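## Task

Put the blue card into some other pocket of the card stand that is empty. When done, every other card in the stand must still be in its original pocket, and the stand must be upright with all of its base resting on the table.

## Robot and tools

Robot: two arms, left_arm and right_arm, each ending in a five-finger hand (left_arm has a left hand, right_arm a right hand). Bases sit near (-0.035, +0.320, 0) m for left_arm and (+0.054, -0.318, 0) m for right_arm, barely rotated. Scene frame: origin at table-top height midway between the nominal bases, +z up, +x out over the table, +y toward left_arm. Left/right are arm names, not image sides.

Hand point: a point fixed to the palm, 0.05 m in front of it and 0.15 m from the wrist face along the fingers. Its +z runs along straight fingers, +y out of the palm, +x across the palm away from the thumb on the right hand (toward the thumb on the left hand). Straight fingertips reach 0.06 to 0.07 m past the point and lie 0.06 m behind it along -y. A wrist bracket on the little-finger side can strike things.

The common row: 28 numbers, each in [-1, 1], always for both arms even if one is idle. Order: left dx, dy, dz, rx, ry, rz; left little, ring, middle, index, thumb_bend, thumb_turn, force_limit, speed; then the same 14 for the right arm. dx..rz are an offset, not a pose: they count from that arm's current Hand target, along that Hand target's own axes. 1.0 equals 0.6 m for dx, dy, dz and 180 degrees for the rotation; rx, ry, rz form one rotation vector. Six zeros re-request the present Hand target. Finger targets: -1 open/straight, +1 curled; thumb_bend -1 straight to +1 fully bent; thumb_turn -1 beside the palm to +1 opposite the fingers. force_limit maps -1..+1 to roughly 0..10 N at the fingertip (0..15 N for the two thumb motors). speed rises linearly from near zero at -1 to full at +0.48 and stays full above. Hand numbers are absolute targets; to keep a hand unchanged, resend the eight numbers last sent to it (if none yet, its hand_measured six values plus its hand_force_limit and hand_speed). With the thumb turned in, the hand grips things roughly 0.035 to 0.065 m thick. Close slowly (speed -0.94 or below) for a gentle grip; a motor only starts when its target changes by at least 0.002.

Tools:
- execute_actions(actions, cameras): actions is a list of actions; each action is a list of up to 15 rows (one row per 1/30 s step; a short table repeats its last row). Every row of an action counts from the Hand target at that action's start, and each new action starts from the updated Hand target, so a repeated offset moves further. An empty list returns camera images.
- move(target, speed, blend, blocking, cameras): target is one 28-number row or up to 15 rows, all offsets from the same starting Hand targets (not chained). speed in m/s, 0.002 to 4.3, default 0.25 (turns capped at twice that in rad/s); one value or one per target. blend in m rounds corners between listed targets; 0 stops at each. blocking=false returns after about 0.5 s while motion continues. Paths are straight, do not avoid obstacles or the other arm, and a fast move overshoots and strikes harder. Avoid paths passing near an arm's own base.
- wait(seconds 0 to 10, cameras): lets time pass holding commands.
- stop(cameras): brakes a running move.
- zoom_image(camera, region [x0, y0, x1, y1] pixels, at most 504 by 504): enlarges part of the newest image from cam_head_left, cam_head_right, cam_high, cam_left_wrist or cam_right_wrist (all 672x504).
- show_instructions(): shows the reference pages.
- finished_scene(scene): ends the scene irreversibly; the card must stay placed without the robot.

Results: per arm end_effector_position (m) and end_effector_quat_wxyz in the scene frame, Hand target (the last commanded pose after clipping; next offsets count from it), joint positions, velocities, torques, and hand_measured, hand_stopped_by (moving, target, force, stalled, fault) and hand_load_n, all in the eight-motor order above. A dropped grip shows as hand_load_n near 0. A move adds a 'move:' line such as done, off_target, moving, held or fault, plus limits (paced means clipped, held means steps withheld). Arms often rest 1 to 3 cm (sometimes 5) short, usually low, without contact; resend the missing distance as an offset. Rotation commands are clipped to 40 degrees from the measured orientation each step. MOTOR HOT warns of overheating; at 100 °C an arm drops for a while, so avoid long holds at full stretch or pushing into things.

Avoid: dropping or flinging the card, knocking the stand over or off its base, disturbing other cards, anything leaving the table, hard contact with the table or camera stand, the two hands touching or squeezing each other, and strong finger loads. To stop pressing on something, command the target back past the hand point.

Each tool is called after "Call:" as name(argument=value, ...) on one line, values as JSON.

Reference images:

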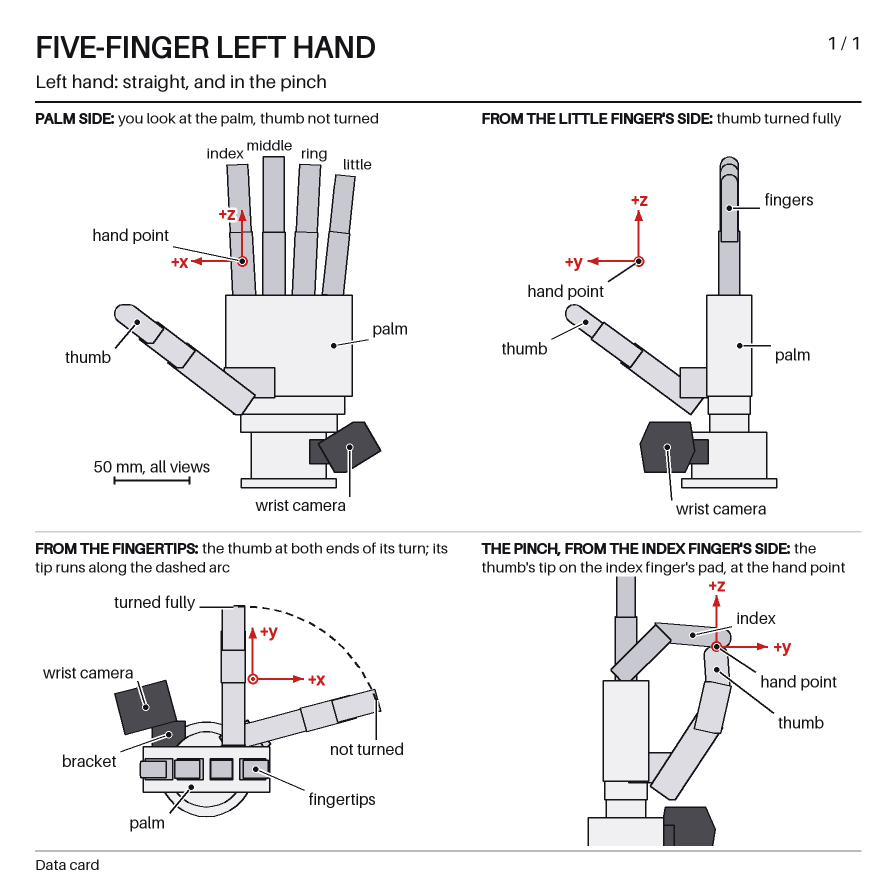

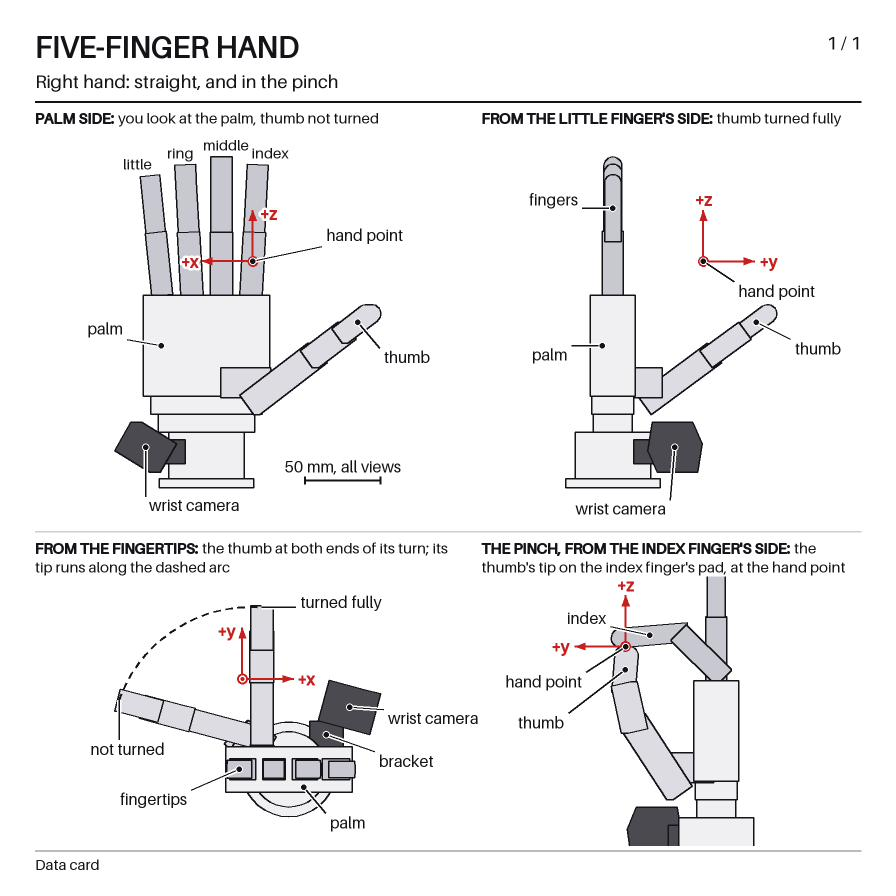

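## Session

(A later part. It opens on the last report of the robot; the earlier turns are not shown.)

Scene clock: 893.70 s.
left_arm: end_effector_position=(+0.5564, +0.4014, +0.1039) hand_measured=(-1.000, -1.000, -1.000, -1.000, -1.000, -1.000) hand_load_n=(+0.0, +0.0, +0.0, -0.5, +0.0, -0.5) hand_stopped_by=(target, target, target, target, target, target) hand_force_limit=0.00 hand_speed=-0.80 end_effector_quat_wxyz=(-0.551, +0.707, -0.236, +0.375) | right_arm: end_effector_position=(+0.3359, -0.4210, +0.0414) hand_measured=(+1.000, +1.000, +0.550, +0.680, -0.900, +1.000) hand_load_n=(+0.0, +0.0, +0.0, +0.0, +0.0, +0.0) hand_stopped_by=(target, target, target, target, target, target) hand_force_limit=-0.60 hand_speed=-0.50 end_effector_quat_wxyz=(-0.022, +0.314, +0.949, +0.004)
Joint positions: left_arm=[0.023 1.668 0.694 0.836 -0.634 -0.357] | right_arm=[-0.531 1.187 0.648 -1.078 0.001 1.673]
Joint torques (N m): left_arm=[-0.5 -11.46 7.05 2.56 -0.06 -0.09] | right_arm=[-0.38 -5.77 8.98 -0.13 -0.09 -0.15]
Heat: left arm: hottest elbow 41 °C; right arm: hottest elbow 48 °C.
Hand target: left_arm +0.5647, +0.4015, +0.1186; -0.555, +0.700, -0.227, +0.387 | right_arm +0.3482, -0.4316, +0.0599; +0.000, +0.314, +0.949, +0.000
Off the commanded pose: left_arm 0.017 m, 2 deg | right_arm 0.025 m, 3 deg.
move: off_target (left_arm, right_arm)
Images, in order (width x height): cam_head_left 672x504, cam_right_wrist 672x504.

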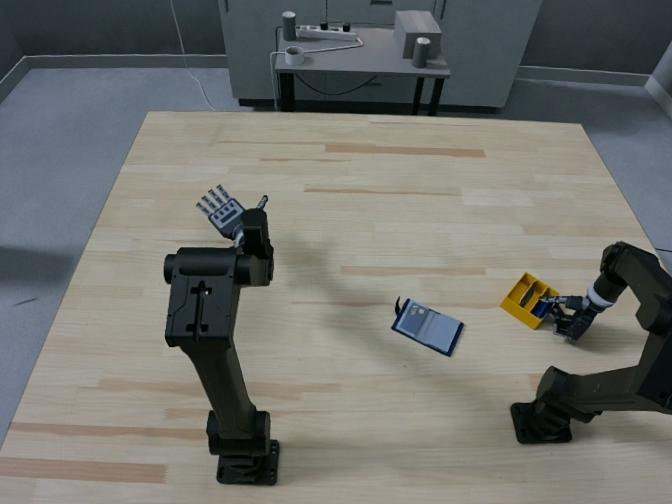

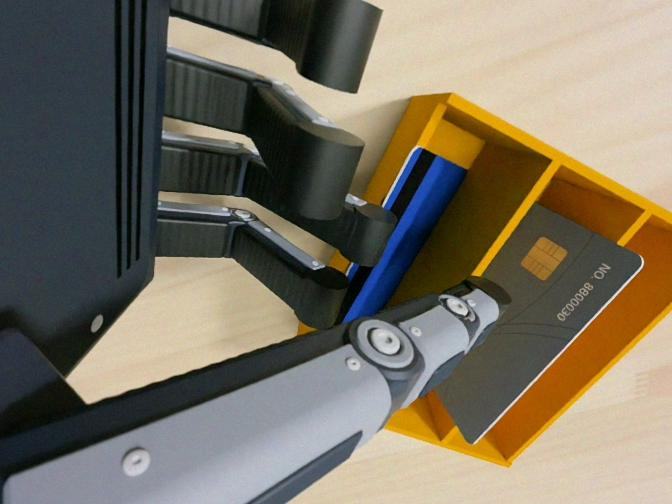

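Call:
move(target=[[0,0,0,0,0,0,-1,-1,-1,-1,-1,-1,0,-0.8,0,0,-0.0133,0,0,0,1,1,0.55,0.68,-0.9,1,-0.6,-0.5],[0,0,0,0,0,0,-1,-1,-1,-1,-1,-1,0,-0.8,0,-0.0304,-0.0133,0,0,0,1,1,0.402,0.542,-0.9,1,-0.6,-0.5],[0,0,0,0,0,0,-1,-1,-1,-1,-1,-1,0,-0.8,0,-0.0304,0.0257,0,0,0,1,1,0.402,0.542,-0.9,1,-0.6,-0.5]], speed=0.06, cameras=["cam_right_wrist","cam_head_left"])

Call:
zoom_image(camera="cam_head_left", region=[510, 260, 610, 336])

Scene clock: 918.00 s.
left_arm: end_effector_position=(+0.5564, +0.4014, +0.1039) hand_measured=(-1.000, -1.000, -1.000, -1.000, -1.000, -1.000) hand_load_n=(+0.0, +0.0, +0.0, +0.0, +0.0, -0.5) hand_stopped_by=(target, target, target, target, target, target) hand_force_limit=0.00 hand_speed=-0.80 end_effector_quat_wxyz=(-0.551, +0.707, -0.236, +0.375) | right_arm: end_effector_position=(+0.3367, -0.4422, +0.0478) hand_measured=(+1.000, +1.000, +0.402, +0.542, -0.900, +1.000) hand_load_n=(+0.0, +0.0, +0.0, +0.0, +0.0, +0.0) hand_stopped_by=(target, target, target, target, target, target) hand_force_limit=-0.60 hand_speed=-0.50 end_effector_quat_wxyz=(+0.001, +0.314, +0.950, -0.001)
Joint positions: left_arm=[0.023 1.668 0.694 0.836 -0.634 -0.357] | right_arm=[-0.597 1.176 0.655 -1.048 0.001 1.606]
Joint torques (N m): left_arm=[-0.5 -11.52 7.05 2.54 -0.06 -0.09] | right_arm=[-0.5 -3.19 6.5 0.61 -0.1 -0.15]
Heat: left arm: hottest elbow 41 °C; right arm: hottest elbow 48 °C.
Hand target: left_arm +0.5647, +0.4015, +0.1186; -0.555, +0.700, -0.227, +0.387 | right_arm +0.3374, -0.4463, +0.0445; +0.000, +0.314, +0.949, +0.000
Off the commanded pose: left_arm 0.017 m, 2 deg | right_arm 0.005 m, 0 deg.
move: off_target (left_arm); target 2's new numbers were sent with right_arm's hand 0.023 m and 2 deg from that target
Images, in order (width x height): cam_head_left 672x504, cam_right_wrist 672x504.

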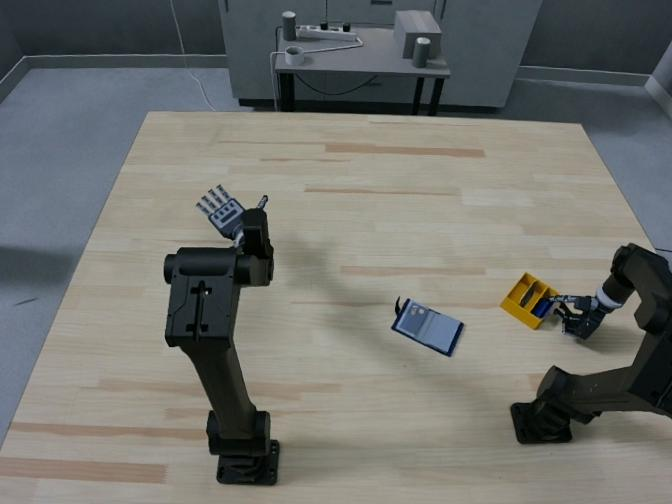

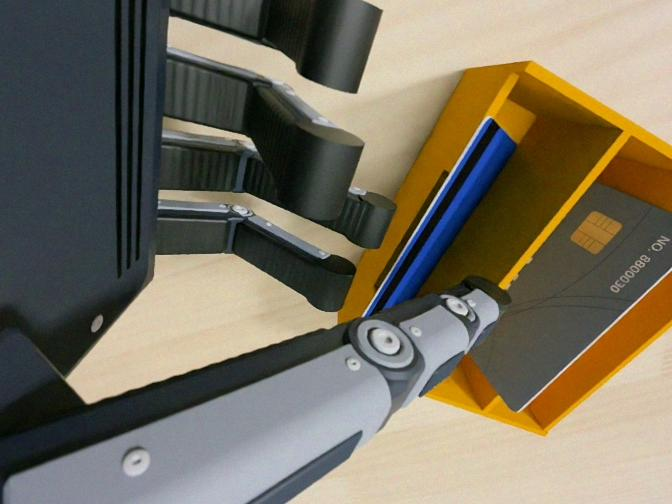

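Scaled by 5.040 from the camera's 672x504 image, which has a finer 960x720 frame.

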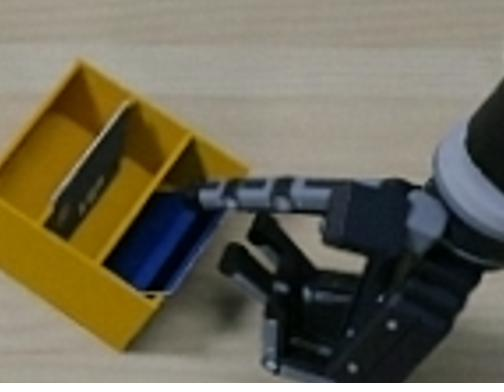

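Call:
move(target=[0,0,0,0,0,0,-1,-1,-1,-1,-1,-1,0,-0.8,0,0.03,0,0,0,0,1,1,0.402,0.542,-0.9,1,-0.6,-0.5], speed=0.05, cameras=["cam_right_wrist","cam_head_left"])

Call:
zoom_image(camera="cam_head_left", region=[510, 260, 610, 336])

Scene clock: 943.40 s.
left_arm: end_effector_position=(+0.5564, +0.4014, +0.1039) hand_measured=(-1.000, -1.000, -1.000, -1.000, -1.000, -1.000) hand_load_n=(+0.0, +0.0, +0.0, +0.0, +0.0, +0.0) hand_stopped_by=(target, target, target, target, target, target) hand_force_limit=0.00 hand_speed=-0.80 end_effector_quat_wxyz=(-0.551, +0.707, -0.236, +0.375) | right_arm: end_effector_position=(+0.3429, -0.4327, +0.0472) hand_measured=(+1.000, +1.000, +0.402, +0.542, -0.900, +1.000) hand_load_n=(+0.0, +0.0, +0.0, +0.0, +0.0, +0.0) hand_stopped_by=(target, target, target, target, target, target) hand_force_limit=-0.60 hand_speed=-0.50 end_effector_quat_wxyz=(+0.000, +0.314, +0.949, -0.001)
Joint positions: left_arm=[0.023 1.668 0.694 0.836 -0.634 -0.357] | right_arm=[-0.555 1.179 0.655 -1.047 0.001 1.649]
Joint torques (N m): left_arm=[-0.56 -11.52 7.05 2.56 -0.06 -0.09] | right_arm=[1.38 -3.19 6.67 0.66 -0.11 0.05]
Heat: left arm: hottest elbow 41 °C; right arm: hottest elbow 48 °C.
Hand target: left_arm +0.5647, +0.4015, +0.1186; -0.555, +0.700, -0.227, +0.387 | right_arm +0.3481, -0.4320, +0.0445; +0.000, +0.314, +0.949, +0.000
Off the commanded pose: left_arm 0.017 m, 2 deg | right_arm 0.006 m, 0 deg.
move: off_target (left_arm)
Images, in order (width x height): cam_head_left 672x504, cam_right_wrist 672x504.

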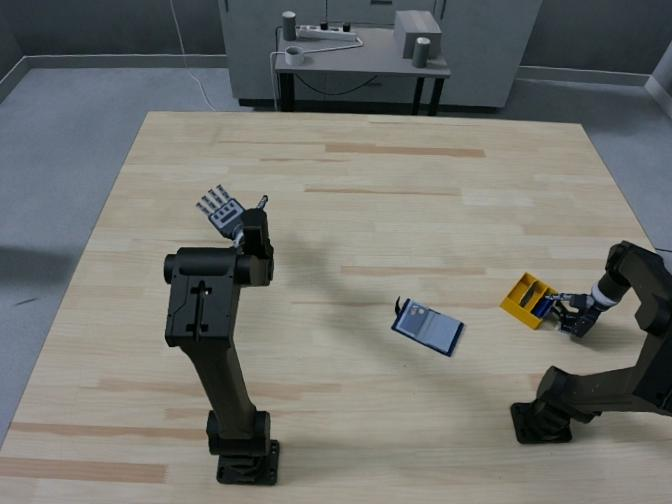

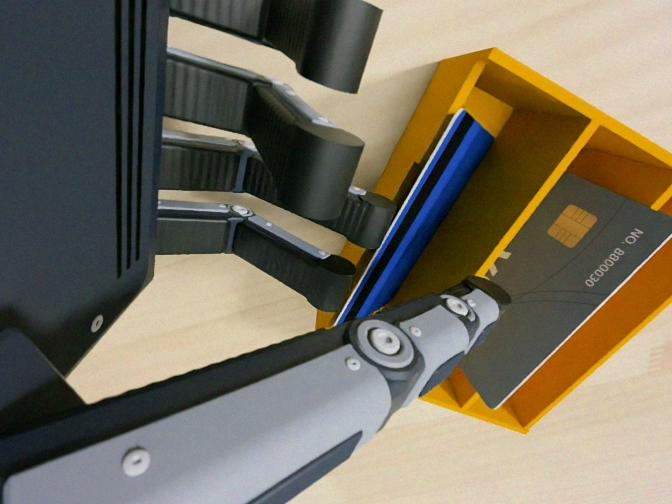

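Scaled by 5.040 from the camera's 672x504 image, which has a finer 960x720 frame.

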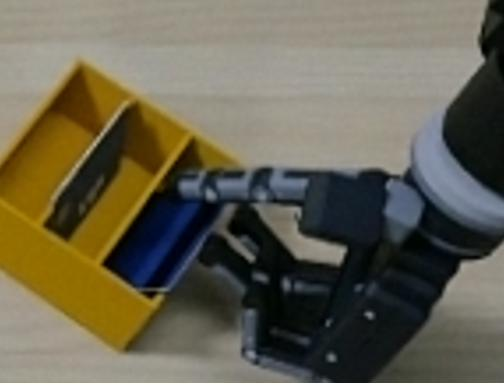

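Call:
move(target=[0,0,0,0,0,0,-1,-1,-1,-1,-1,-1,0,-0.8,0,0.0183,0,0,0,0,1,1,0.402,0.542,-0.9,1,-0.6,-0.5], speed=0.05, cameras=["cam_right_wrist","cam_head_left"])

Call:
zoom_image(camera="cam_head_left", region=[510, 260, 610, 336])

Scene clock: 949.90 s.
left_arm: end_effector_position=(+0.5564, +0.4014, +0.1039) hand_measured=(-1.000, -1.000, -1.000, -1.000, -1.000, -1.000) hand_load_n=(+0.0, +0.0, +0.0, +0.0, +0.0, +0.0) hand_stopped_by=(target, target, target, target, target, target) hand_force_limit=0.00 hand_speed=-0.80 end_effector_quat_wxyz=(-0.551, +0.707, -0.236, +0.375) | right_arm: end_effector_position=(+0.3482, -0.4234, +0.0462) hand_measured=(+1.000, +1.000, +0.402, +0.542, -0.900, +1.000) hand_load_n=(+0.0, -0.5, +0.0, +0.0, +0.0, +0.0) hand_stopped_by=(target, target, target, target, target, target) hand_force_limit=-0.60 hand_speed=-0.50 end_effector_quat_wxyz=(-0.002, +0.314, +0.949, +0.000)
Joint positions: left_arm=[0.023 1.668 0.694 0.836 -0.634 -0.357] | right_arm=[-0.515 1.182 0.655 -1.047 0.001 1.688]
Joint torques (N m): left_arm=[-0.5 -11.46 7.06 2.55 -0.06 -0.09] | right_arm=[1.44 -3.19 6.84 0.7 -0.11 0.05]
Heat: left arm: hottest elbow 41 °C; right arm: hottest elbow 48 °C.
Hand target: left_arm +0.5647, +0.4015, +0.1186; -0.555, +0.700, -0.227, +0.387 | right_arm +0.3547, -0.4231, +0.0445; +0.000, +0.314, +0.949, +0.000
Off the commanded pose: left_arm 0.017 m, 2 deg | right_arm 0.007 m, 0 deg.
move: off_target (left_arm)
Images, in order (width x height): cam_head_left 672x504, cam_right_wrist 672x504.

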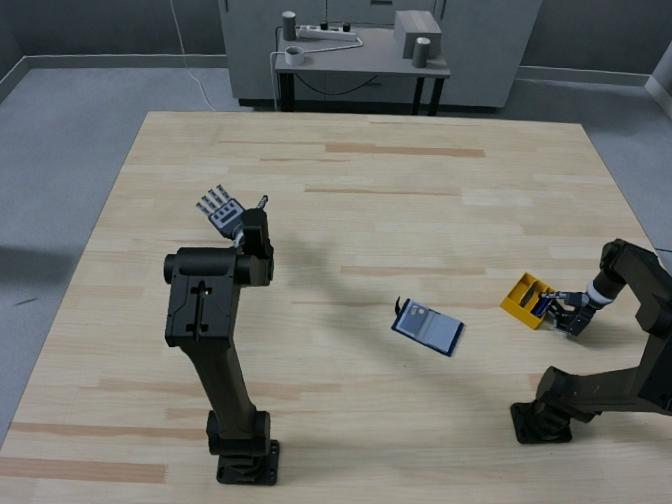

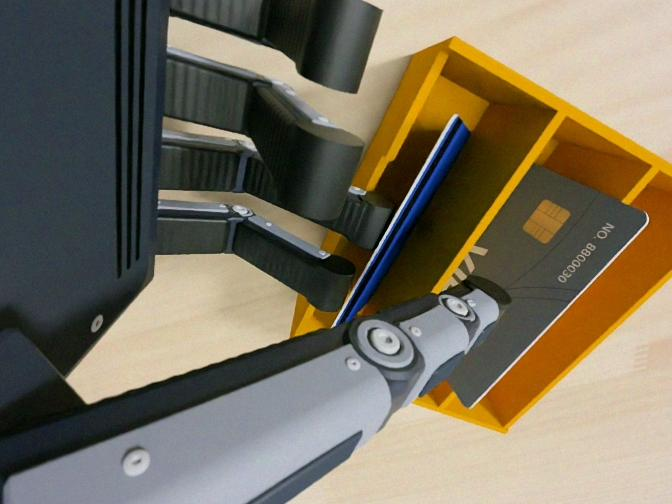

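Scaled by 5.040 from the camera's 672x504 image, which has a finer 960x720 frame.

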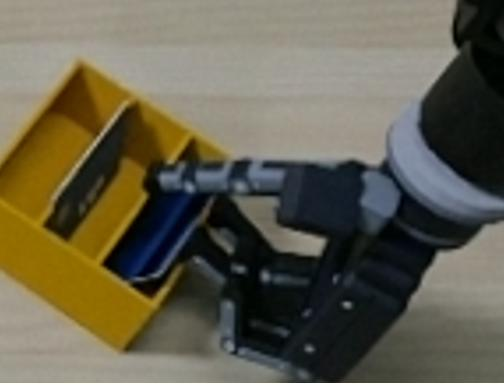

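Call:
move(target=[[0,0,0,0,0,0,-1,-1,-1,-1,-1,-1,0,-0.8,0,0,0,0,0,0,1,1,0.48,0.61,-0.9,1,-0.6,-0.7],[0,0,0,0,0,0,-1,-1,-1,-1,-1,-1,0,-0.8,0,0,0,0,0,0,1,1,0.48,0.61,-0.6,1,-0.6,-0.7]], speed=0.05, cameras=["cam_right_wrist","cam_head_left"])

Call:
zoom_image(camera="cam_right_wrist", region=[280, 60, 560, 340])

Scene clock: 963.13 s.
left_arm: end_effector_position=(+0.5564, +0.4014, +0.1039) hand_measured=(-1.000, -1.000, -1.000, -1.000, -1.000, -1.000) hand_load_n=(+0.0, +0.0, +0.0, +0.0, +0.0, +0.0) hand_stopped_by=(target, target, target, target, target, target) hand_force_limit=0.00 hand_speed=-0.80 end_effector_quat_wxyz=(-0.551, +0.707, -0.236, +0.375) | right_arm: end_effector_position=(+0.3482, -0.4234, +0.0462) hand_measured=(+1.000, +1.000, +0.480, +0.610, -0.600, +1.000) hand_load_n=(+0.0, +0.0, +0.0, +0.0, -0.5, +0.0) hand_stopped_by=(target, target, target, target, target, target) hand_force_limit=-0.60 hand_speed=-0.70 end_effector_quat_wxyz=(-0.002, +0.314, +0.949, +0.000)
Joint positions: left_arm=[0.023 1.668 0.694 0.836 -0.634 -0.357] | right_arm=[-0.515 1.182 0.655 -1.047 0.001 1.689]
Joint torques (N m): left_arm=[-0.5 -11.46 7.04 2.55 -0.06 -0.09] | right_arm=[1.38 -3.25 6.87 0.68 -0.11 0.04]
Heat: left arm: hottest elbow 41 °C; right arm: hottest elbow 48 °C.
Hand target: left_arm +0.5647, +0.4015, +0.1186; -0.555, +0.700, -0.227, +0.387 | right_arm +0.3547, -0.4231, +0.0445; +0.000, +0.314, +0.949, +0.000
Off the commanded pose: left_arm 0.017 m, 2 deg | right_arm 0.007 m, 0 deg.
move: off_target (left_arm)
Images, in order (width x height): cam_head_left 672x504, cam_right_wrist 672x504.

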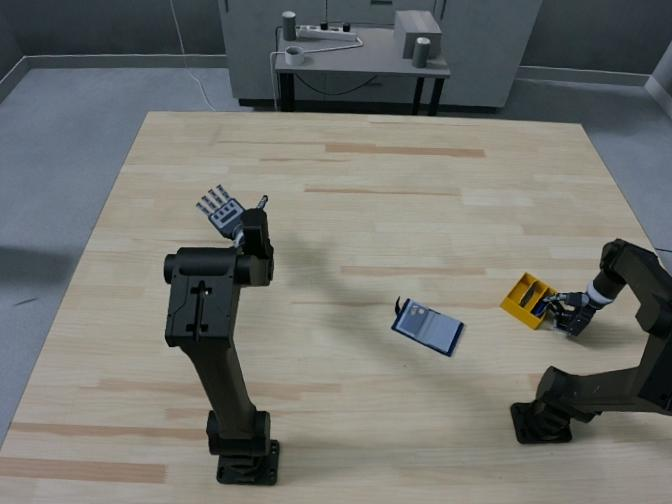

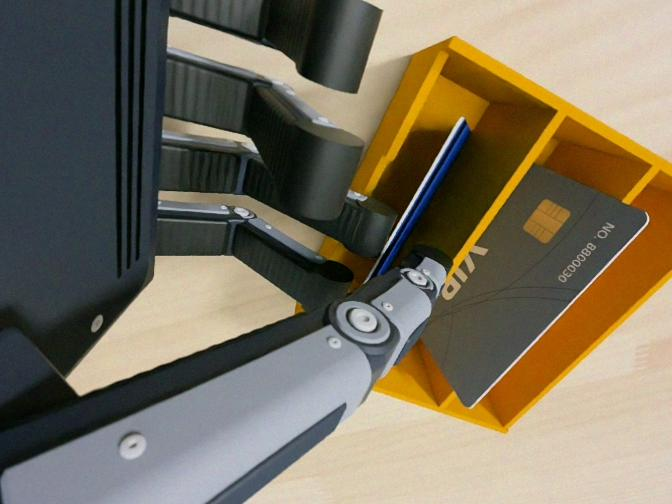

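Scaled by 1.800 from the camera's 672x504 image, which has a finer 960x720 frame.

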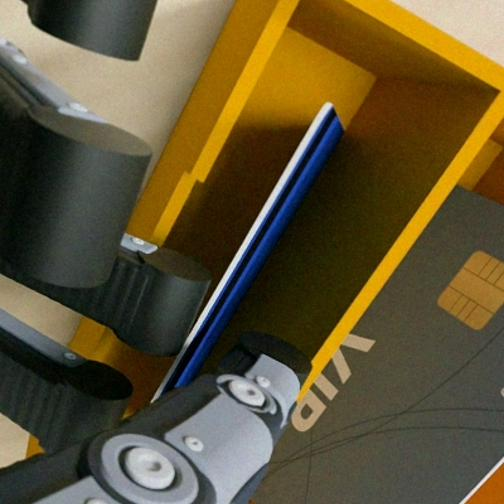

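Call:
move(target=[0,0,0,0,0,0,-1,-1,-1,-1,-1,-1,0,-0.8,0,0,0,0,0,0,1,1,0.48,0.61,-0.1,1,-0.5,-0.92], speed=0.05, cameras=["cam_right_wrist"])

Call:
zoom_image(camera="cam_right_wrist", region=[280, 60, 560, 340])

Scene clock: 971.47 s.
left_arm: end_effector_position=(+0.5564, +0.4014, +0.1039) hand_measured=(-1.000, -1.000, -1.000, -1.000, -1.000, -1.000) hand_load_n=(+0.0, +0.0, +0.0, +0.0, +0.0, +0.0) hand_stopped_by=(target, target, target, target, target, target) hand_force_limit=0.00 hand_speed=-0.80 end_effector_quat_wxyz=(-0.551, +0.707, -0.236, +0.375) | right_arm: end_effector_position=(+0.3482, -0.4234, +0.0462) hand_measured=(+1.000, +1.000, +0.480, +0.610, -0.472, +1.000) hand_load_n=(+0.0, +0.5, +1.0, +0.0, +4.5, +0.5) hand_stopped_by=(target, target, target, target, force, target) hand_force_limit=-0.50 hand_speed=-0.92 end_effector_quat_wxyz=(-0.002, +0.314, +0.949, +0.000)
Joint positions: left_arm=[0.023 1.668 0.694 0.836 -0.634 -0.357] | right_arm=[-0.515 1.182 0.655 -1.047 0.001 1.689]
Joint torques (N m): left_arm=[-0.5 -11.52 7.04 2.54 -0.06 -0.09] | right_arm=[1.38 -3.19 6.84 0.69 -0.11 0.04]
Heat: left arm: hottest elbow 41 °C; right arm: hottest elbow 48 °C.
Hand target: left_arm +0.5647, +0.4015, +0.1186; -0.555, +0.700, -0.227, +0.387 | right_arm +0.3547, -0.4231, +0.0445; +0.000, +0.314, +0.949, +0.000
Off the commanded pose: left_arm 0.017 m, 2 deg | right_arm 0.007 m, 0 deg.
move: off_target (left_arm)
Images, in order (width x height): cam_right_wrist 672x504.

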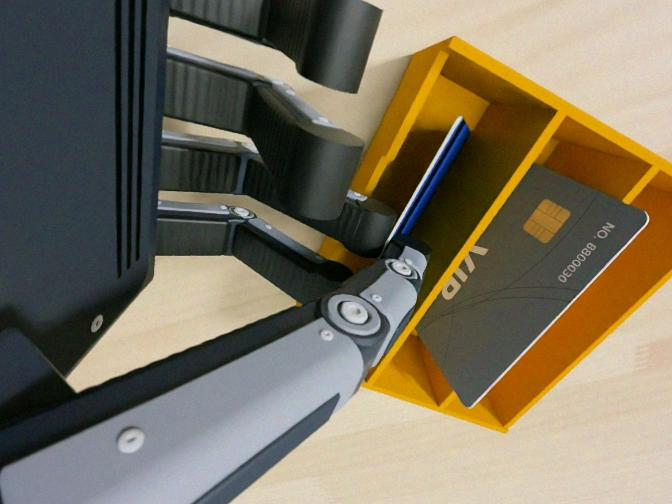

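Scaled by 1.800 from the camera's 672x504 image, which has a finer 960x720 frame.

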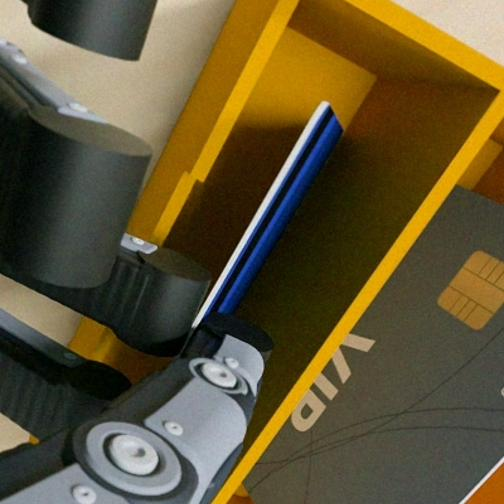

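Call:
move(target=[0,0,0,0,0,0,-1,-1,-1,-1,-1,-1,0,-0.8,0,0,-0.04,0,0,0,1,1,0.48,0.61,-0.1,1,-0.5,-0.92], speed=0.04, cameras=["cam_right_wrist"])

Call:
zoom_image(camera="cam_right_wrist", region=[280, 60, 560, 340])

Scene clock: 979.83 s.
left_arm: end_effector_position=(+0.5564, +0.4014, +0.1039) hand_measured=(-1.000, -1.000, -1.000, -1.000, -1.000, -1.000) hand_load_n=(+0.0, +0.0, +0.0, +0.0, +0.0, -0.5) hand_stopped_by=(target, target, target, target, target, target) hand_force_limit=0.00 hand_speed=-0.80 end_effector_quat_wxyz=(-0.551, +0.707, -0.236, +0.375) | right_arm: end_effector_position=(+0.3391, -0.4182, +0.0496) hand_measured=(+1.000, +1.000, +0.480, +0.610, -0.472, +1.000) hand_load_n=(+0.5, +0.5, -0.5, +0.0, +1.0, +0.0) hand_stopped_by=(target, target, target, target, force, target) hand_force_limit=-0.50 hand_speed=-0.92 end_effector_quat_wxyz=(-0.023, +0.315, +0.949, +0.004)
Joint positions: left_arm=[0.023 1.668 0.694 0.836 -0.634 -0.357] | right_arm=[-0.515 1.177 0.665 -1.106 0.001 1.691]
Joint torques (N m): left_arm=[-0.5 -11.46 7.05 2.54 -0.06 -0.09] | right_arm=[1.38 -5.77 9.11 -0.18 -0.13 0.03]
Heat: left arm: hottest elbow 41 °C; right arm: hottest elbow 48 °C.
Hand target: left_arm +0.5647, +0.4015, +0.1186; -0.555, +0.700, -0.227, +0.387 | right_arm +0.3547, -0.4231, +0.0686; +0.000, +0.314, +0.949, +0.000
Off the commanded pose: left_arm 0.017 m, 2 deg | right_arm 0.025 m, 3 deg.
move: off_target (left_arm, right_arm)
Images, in order (width x height): cam_right_wrist 672x504.

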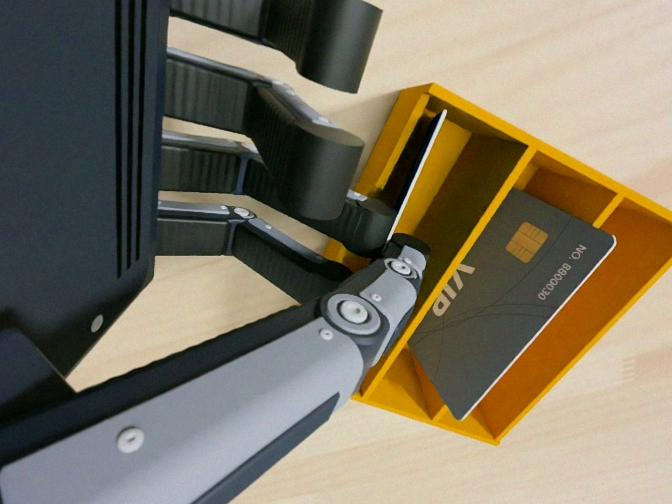

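Scaled by 1.800 from the camera's 672x504 image, which has a finer 960x720 frame.

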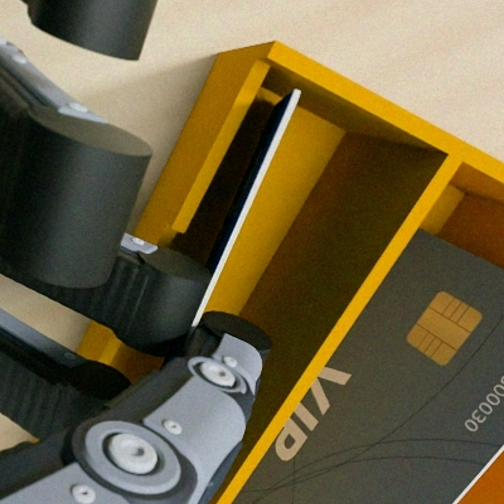

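Call:
move(target=[0,0,0,0,0,0,-1,-1,-1,-1,-1,-1,0,-0.8,0,0,0,0,0,0,1,1,0.48,0.61,-0.15,1,-0.5,-0.94], speed=0.04, cameras=["cam_right_wrist"])

Call:
zoom_image(camera="cam_right_wrist", region=[280, 60, 560, 340])

Scene clock: 990.97 s.
left_arm: end_effector_position=(+0.5564, +0.4014, +0.1039) hand_measured=(-1.000, -1.000, -1.000, -1.000, -1.000, -1.000) hand_load_n=(+0.0, +0.0, +0.0, +0.0, +0.0, +0.0) hand_stopped_by=(target, target, target, target, target, target) hand_force_limit=0.00 hand_speed=-0.80 end_effector_quat_wxyz=(-0.551, +0.707, -0.236, +0.375) | right_arm: end_effector_position=(+0.3391, -0.4182, +0.0496) hand_measured=(+1.000, +1.000, +0.480, +0.610, -0.464, +1.000) hand_load_n=(+0.0, +0.0, +0.0, +0.0, +4.0, -0.5) hand_stopped_by=(target, target, target, target, force, target) hand_force_limit=-0.50 hand_speed=-0.94 end_effector_quat_wxyz=(-0.023, +0.315, +0.949, +0.004)
Joint positions: left_arm=[0.023 1.668 0.694 0.836 -0.634 -0.357] | right_arm=[-0.515 1.177 0.665 -1.106 0.001 1.691]
Joint torques (N m): left_arm=[-0.5 -11.52 7.04 2.55 -0.06 -0.09] | right_arm=[1.38 -5.77 9.13 -0.18 -0.13 0.03]
Heat: left arm: hottest elbow 41 °C; right arm: hottest elbow 48 °C.
Hand target: left_arm +0.5647, +0.4015, +0.1186; -0.555, +0.700, -0.227, +0.387 | right_arm +0.3547, -0.4231, +0.0686; +0.000, +0.314, +0.949, +0.000
Off the commanded pose: left_arm 0.017 m, 2 deg | right_arm 0.025 m, 3 deg.
move: off_target (left_arm, right_arm)
Images, in order (width x height): cam_right_wrist 672x504.

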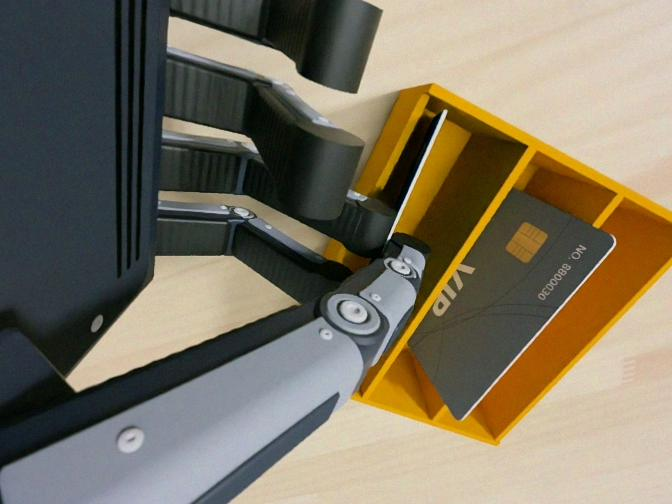

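Scaled by 1.800 from the camera's 672x504 image, which has a finer 960x720 frame.

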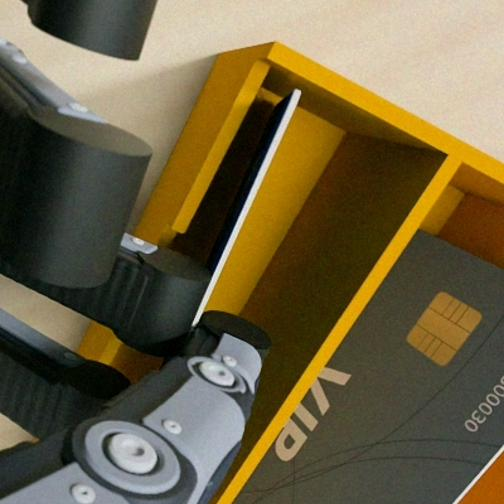

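Call:
move(target=[0,0,0,0,0,0,-1,-1,-1,-1,-1,-1,0,-0.8,0,0,-0.04,0,0,0,1,1,0.48,0.61,-0.15,1,-0.5,-0.94], speed=0.04, cameras=["cam_right_wrist","cam_head_left"])

Call:
zoom_image(camera="cam_right_wrist", region=[280, 60, 560, 340])

Call:
zoom_image(camera="cam_head_left", region=[510, 260, 610, 336])

Scene clock: 1002.33 s.
left_arm: end_effector_position=(+0.5564, +0.4014, +0.1039) hand_measured=(-1.000, -1.000, -1.000, -1.000, -1.000, -1.000) hand_load_n=(+0.0, +0.0, +0.0, +0.0, +0.0, +0.0) hand_stopped_by=(target, target, target, target, target, target) hand_force_limit=0.00 hand_speed=-0.80 end_effector_quat_wxyz=(-0.551, +0.707, -0.236, +0.375) | right_arm: end_effector_position=(+0.3399, -0.4187, +0.0728) hand_measured=(+1.000, +1.000, +0.480, +0.610, -0.464, +1.000) hand_load_n=(+0.0, +0.0, +0.0, +0.0, +3.5, -0.5) hand_stopped_by=(target, target, target, target, force, target) hand_force_limit=-0.50 hand_speed=-0.94 end_effector_quat_wxyz=(-0.023, +0.315, +0.949, +0.004)
Joint positions: left_arm=[0.023 1.668 0.694 0.836 -0.634 -0.357] | right_arm=[-0.515 1.144 0.709 -1.183 0.001 1.691]
Joint torques (N m): left_arm=[-0.44 -11.46 7.05 2.55 -0.06 -0.09] | right_arm=[1.38 -5.6 9.46 -0.2 -0.13 0.03]
Heat: left arm: hottest elbow 41 °C; right arm: hottest elbow 48 °C.
Hand target: left_arm +0.5647, +0.4015, +0.1186; -0.555, +0.700, -0.227, +0.387 | right_arm +0.3547, -0.4231, +0.0926; +0.000, +0.314, +0.949, +0.000
Off the commanded pose: left_arm 0.017 m, 2 deg | right_arm 0.025 m, 3 deg.
move: off_target (left_arm, right_arm)
Images, in order (width x height): cam_head_left 672x504, cam_right_wrist 672x504.

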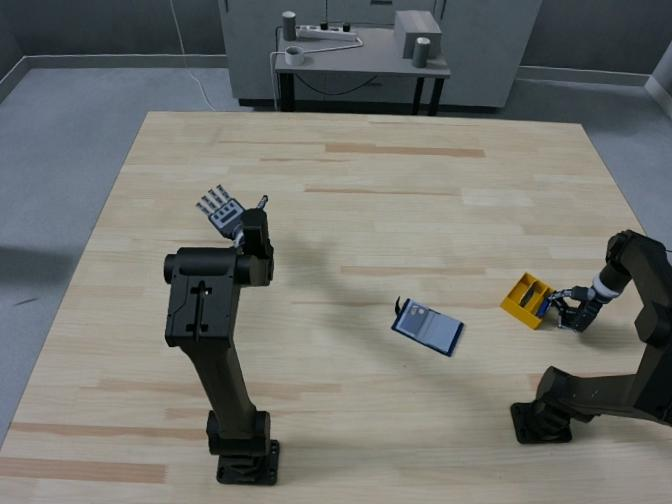

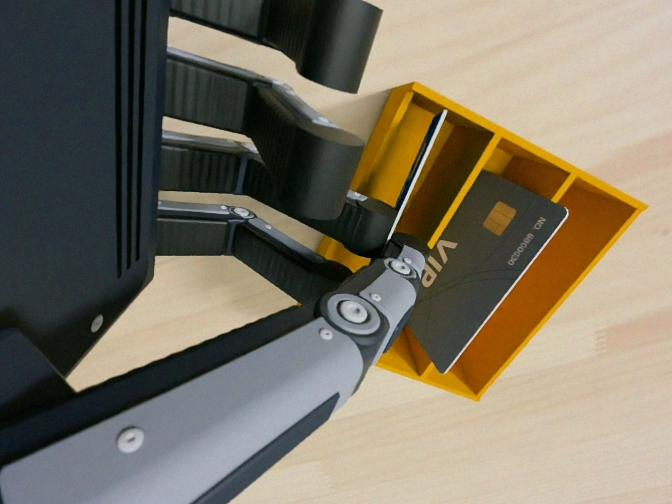

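Scaled by 1.800 from the camera's 672x504 image, which has a finer 960x720 frame.

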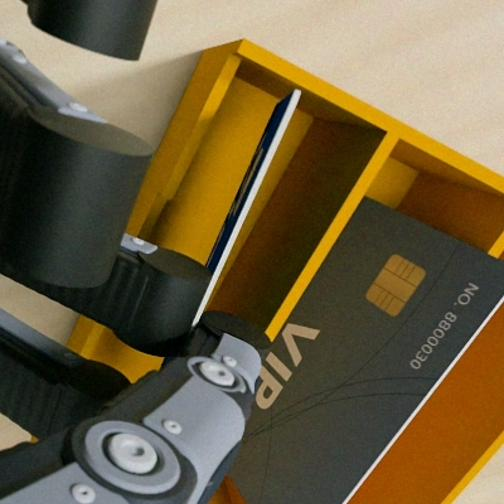

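Scaled by 5.040 from the camera's 672x504 image, which has a finer 960x720 frame.

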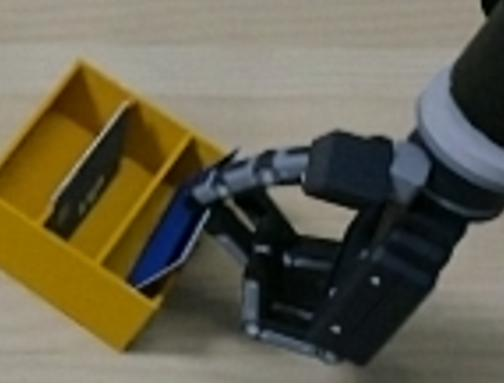

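Call:
move(target=[0,0,0,0,0,0,-1,-1,-1,-1,-1,-1,0,-0.8,0,0,-0.13,0,0,0,1,1,0.48,0.61,-0.15,1,-0.5,-0.94], speed=0.06, cameras=["cam_right_wrist","cam_head_left"])

Call:
zoom_image(camera="cam_head_left", region=[500, 250, 640, 350])

Scene clock: 1010.70 s.
left_arm: end_effector_position=(+0.5564, +0.4014, +0.1039) hand_measured=(-1.000, -1.000, -1.000, -1.000, -1.000, -1.000) hand_load_n=(+0.0, +0.0, +0.0, +0.0, +0.0, +0.0) hand_stopped_by=(target, target, target, target, target, target) hand_force_limit=0.00 hand_speed=-0.80 end_effector_quat_wxyz=(-0.551, +0.707, -0.236, +0.375) | right_arm: end_effector_position=(+0.3430, -0.4204, +0.1489) hand_measured=(+1.000, +1.000, +0.480, +0.610, -0.464, +1.000) hand_load_n=(+0.0, +0.0, +0.0, +0.0, +3.5, +0.0) hand_stopped_by=(target, target, target, target, force, target) hand_force_limit=-0.50 hand_speed=-0.94 end_effector_quat_wxyz=(-0.024, +0.315, +0.949, +0.004)
Joint positions: left_arm=[0.023 1.668 0.694 0.836 -0.634 -0.357] | right_arm=[-0.515 1.08 0.875 -1.414 0.001 1.691]
Joint torques (N m): left_arm=[-0.5 -11.46 7.04 2.54 -0.06 -0.09] | right_arm=[1.38 -5.3 10.21 -0.12 -0.12 0.03]
Heat: left arm: hottest elbow 41 °C; right arm: hottest elbow 48 °C.
Hand target: left_arm +0.5647, +0.4015, +0.1186; -0.555, +0.700, -0.227, +0.387 | right_arm +0.3547, -0.4231, +0.1705; +0.000, +0.314, +0.949, +0.000
Off the commanded pose: left_arm 0.017 m, 2 deg | right_arm 0.025 m, 3 deg.
move: off_target (left_arm, right_arm)
Images, in order (width x height): cam_head_left 672x504, cam_right_wrist 672x504.

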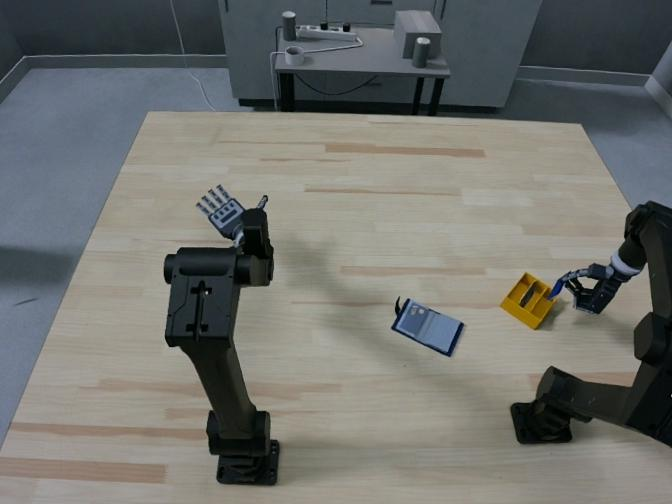

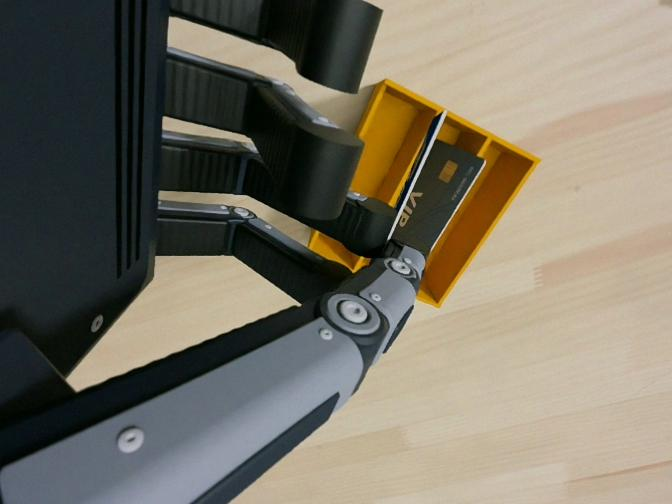

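Scaled by 3.600 from the camera's 672x504 image, which has a finer 960x720 frame.

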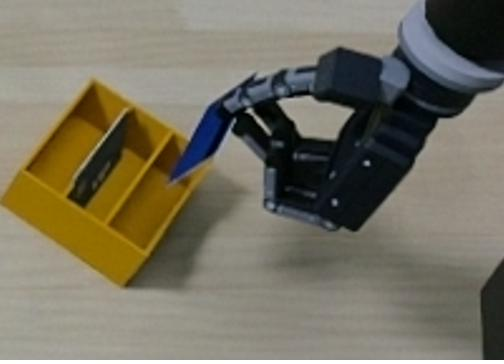

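Call:
zoom_image(camera="cam_head_left", region=[535, 260, 605, 312])

Call:
zoom_image(camera="cam_right_wrist", region=[300, 60, 560, 320])

Scaled by 7.200 from the camera's 672x504 image, which has a finer 960x720 frame.

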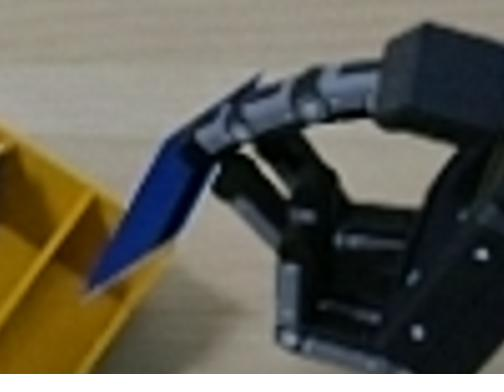

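Scaled by 1.938 from the camera's 672x504 image, which has a finer 960x720 frame.

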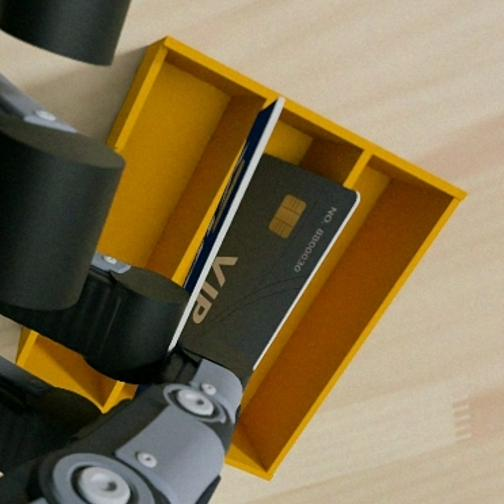

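Call:
move(target=[[0,0,0,0,0,0,-1,-1,-1,-1,-1,-1,0,-0.8,0.0188,0.0711,-0.03,0,0,-0.333,1,1,0.48,0.61,-0.15,1,-0.5,-0.94],[0,0,0,0,0,0,-1,-1,-1,-1,-1,-1,0,-0.8,0.0375,0.1422,-0.03,0,0,-0.667,1,1,0.48,0.61,-0.15,1,-0.5,-0.94],[0,0,0,0,0,0,-1,-1,-1,-1,-1,-1,0,-0.8,0.0563,0.2133,-0.03,0,0,-0.99,1,1,0.48,0.61,-0.15,1,-0.5,-0.94]], speed=0.2, blend=[0.03,0.03,0], cameras=["cam_right_wrist","cam_head_left","cam_high"])

Call:
zoom_image(camera="cam_head_left", region=[490, 240, 630, 340])

Scene clock: 1130.97 s.
left_arm: end_effector_position=(+0.5564, +0.4014, +0.1039) hand_measured=(-1.000, -1.000, -1.000, -1.000, -1.000, -1.000) hand_load_n=(+0.0, +0.0, +0.0, +0.0, +0.0, +0.0) hand_stopped_by=(target, target, target, target, target, target) hand_force_limit=0.00 hand_speed=-0.80 end_effector_quat_wxyz=(-0.551, +0.707, -0.236, +0.375) | right_arm: end_effector_position=(+0.3884, -0.3045, +0.1816) hand_measured=(+1.000, +1.000, +0.480, +0.610, -0.464, +1.000) hand_load_n=(+0.0, +0.0, +0.0, +0.0, +3.5, -0.5) hand_stopped_by=(target, target, target, target, force, target) hand_force_limit=-0.50 hand_speed=-0.94 end_effector_quat_wxyz=(+0.005, +0.941, -0.339, -0.010)
Joint positions: left_arm=[0.023 1.668 0.694 0.836 -0.634 -0.357] | right_arm=[0.109 1.412 1.236 -1.417 0.001 -0.777]
Joint torques (N m): left_arm=[-0.5 -11.46 7.06 2.55 -0.06 -0.09] | right_arm=[1.26 -7.65 10.32 0.16 -0.02 -0.15]
Heat: left arm: hottest elbow 41 °C; right arm: hottest elbow 56 °C.
Hand target: left_arm +0.5647, +0.4015, +0.1186; -0.555, +0.700, -0.227, +0.387 | right_arm +0.4039, -0.3002, +0.1885; +0.000, +0.944, -0.329, +0.000
Off the commanded pose: left_arm 0.017 m, 2 deg | right_arm 0.017 m, 2 deg.
move: off_target (left_arm, right_arm)
Images, in order (width x height): cam_head_left 672x504, cam_high 672x504, cam_right_wrist 672x504.

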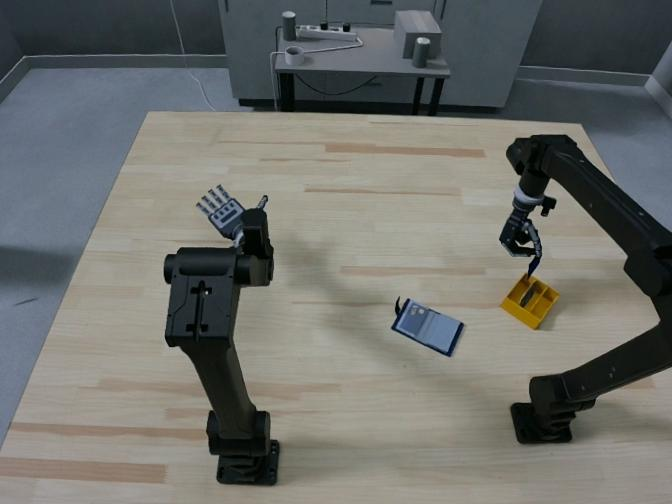

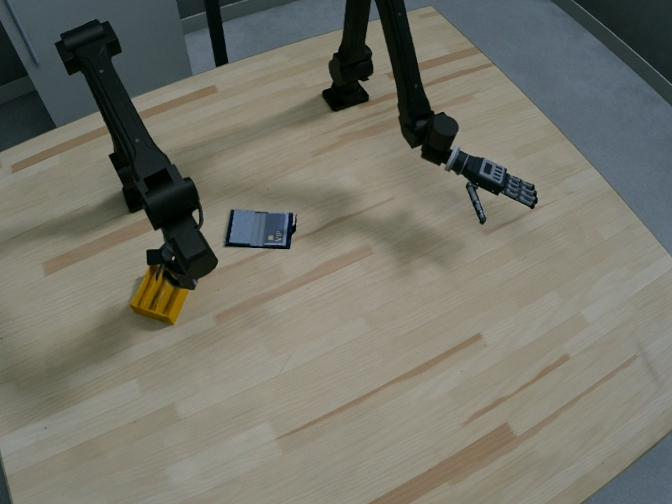

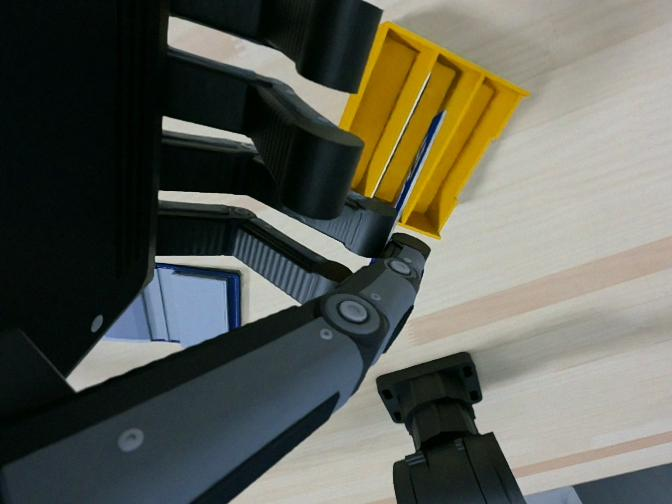

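Scaled by 3.600 from the camera's 672x504 image, which has a finer 960x720 frame.

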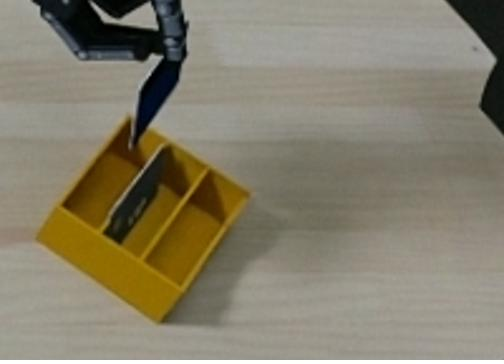

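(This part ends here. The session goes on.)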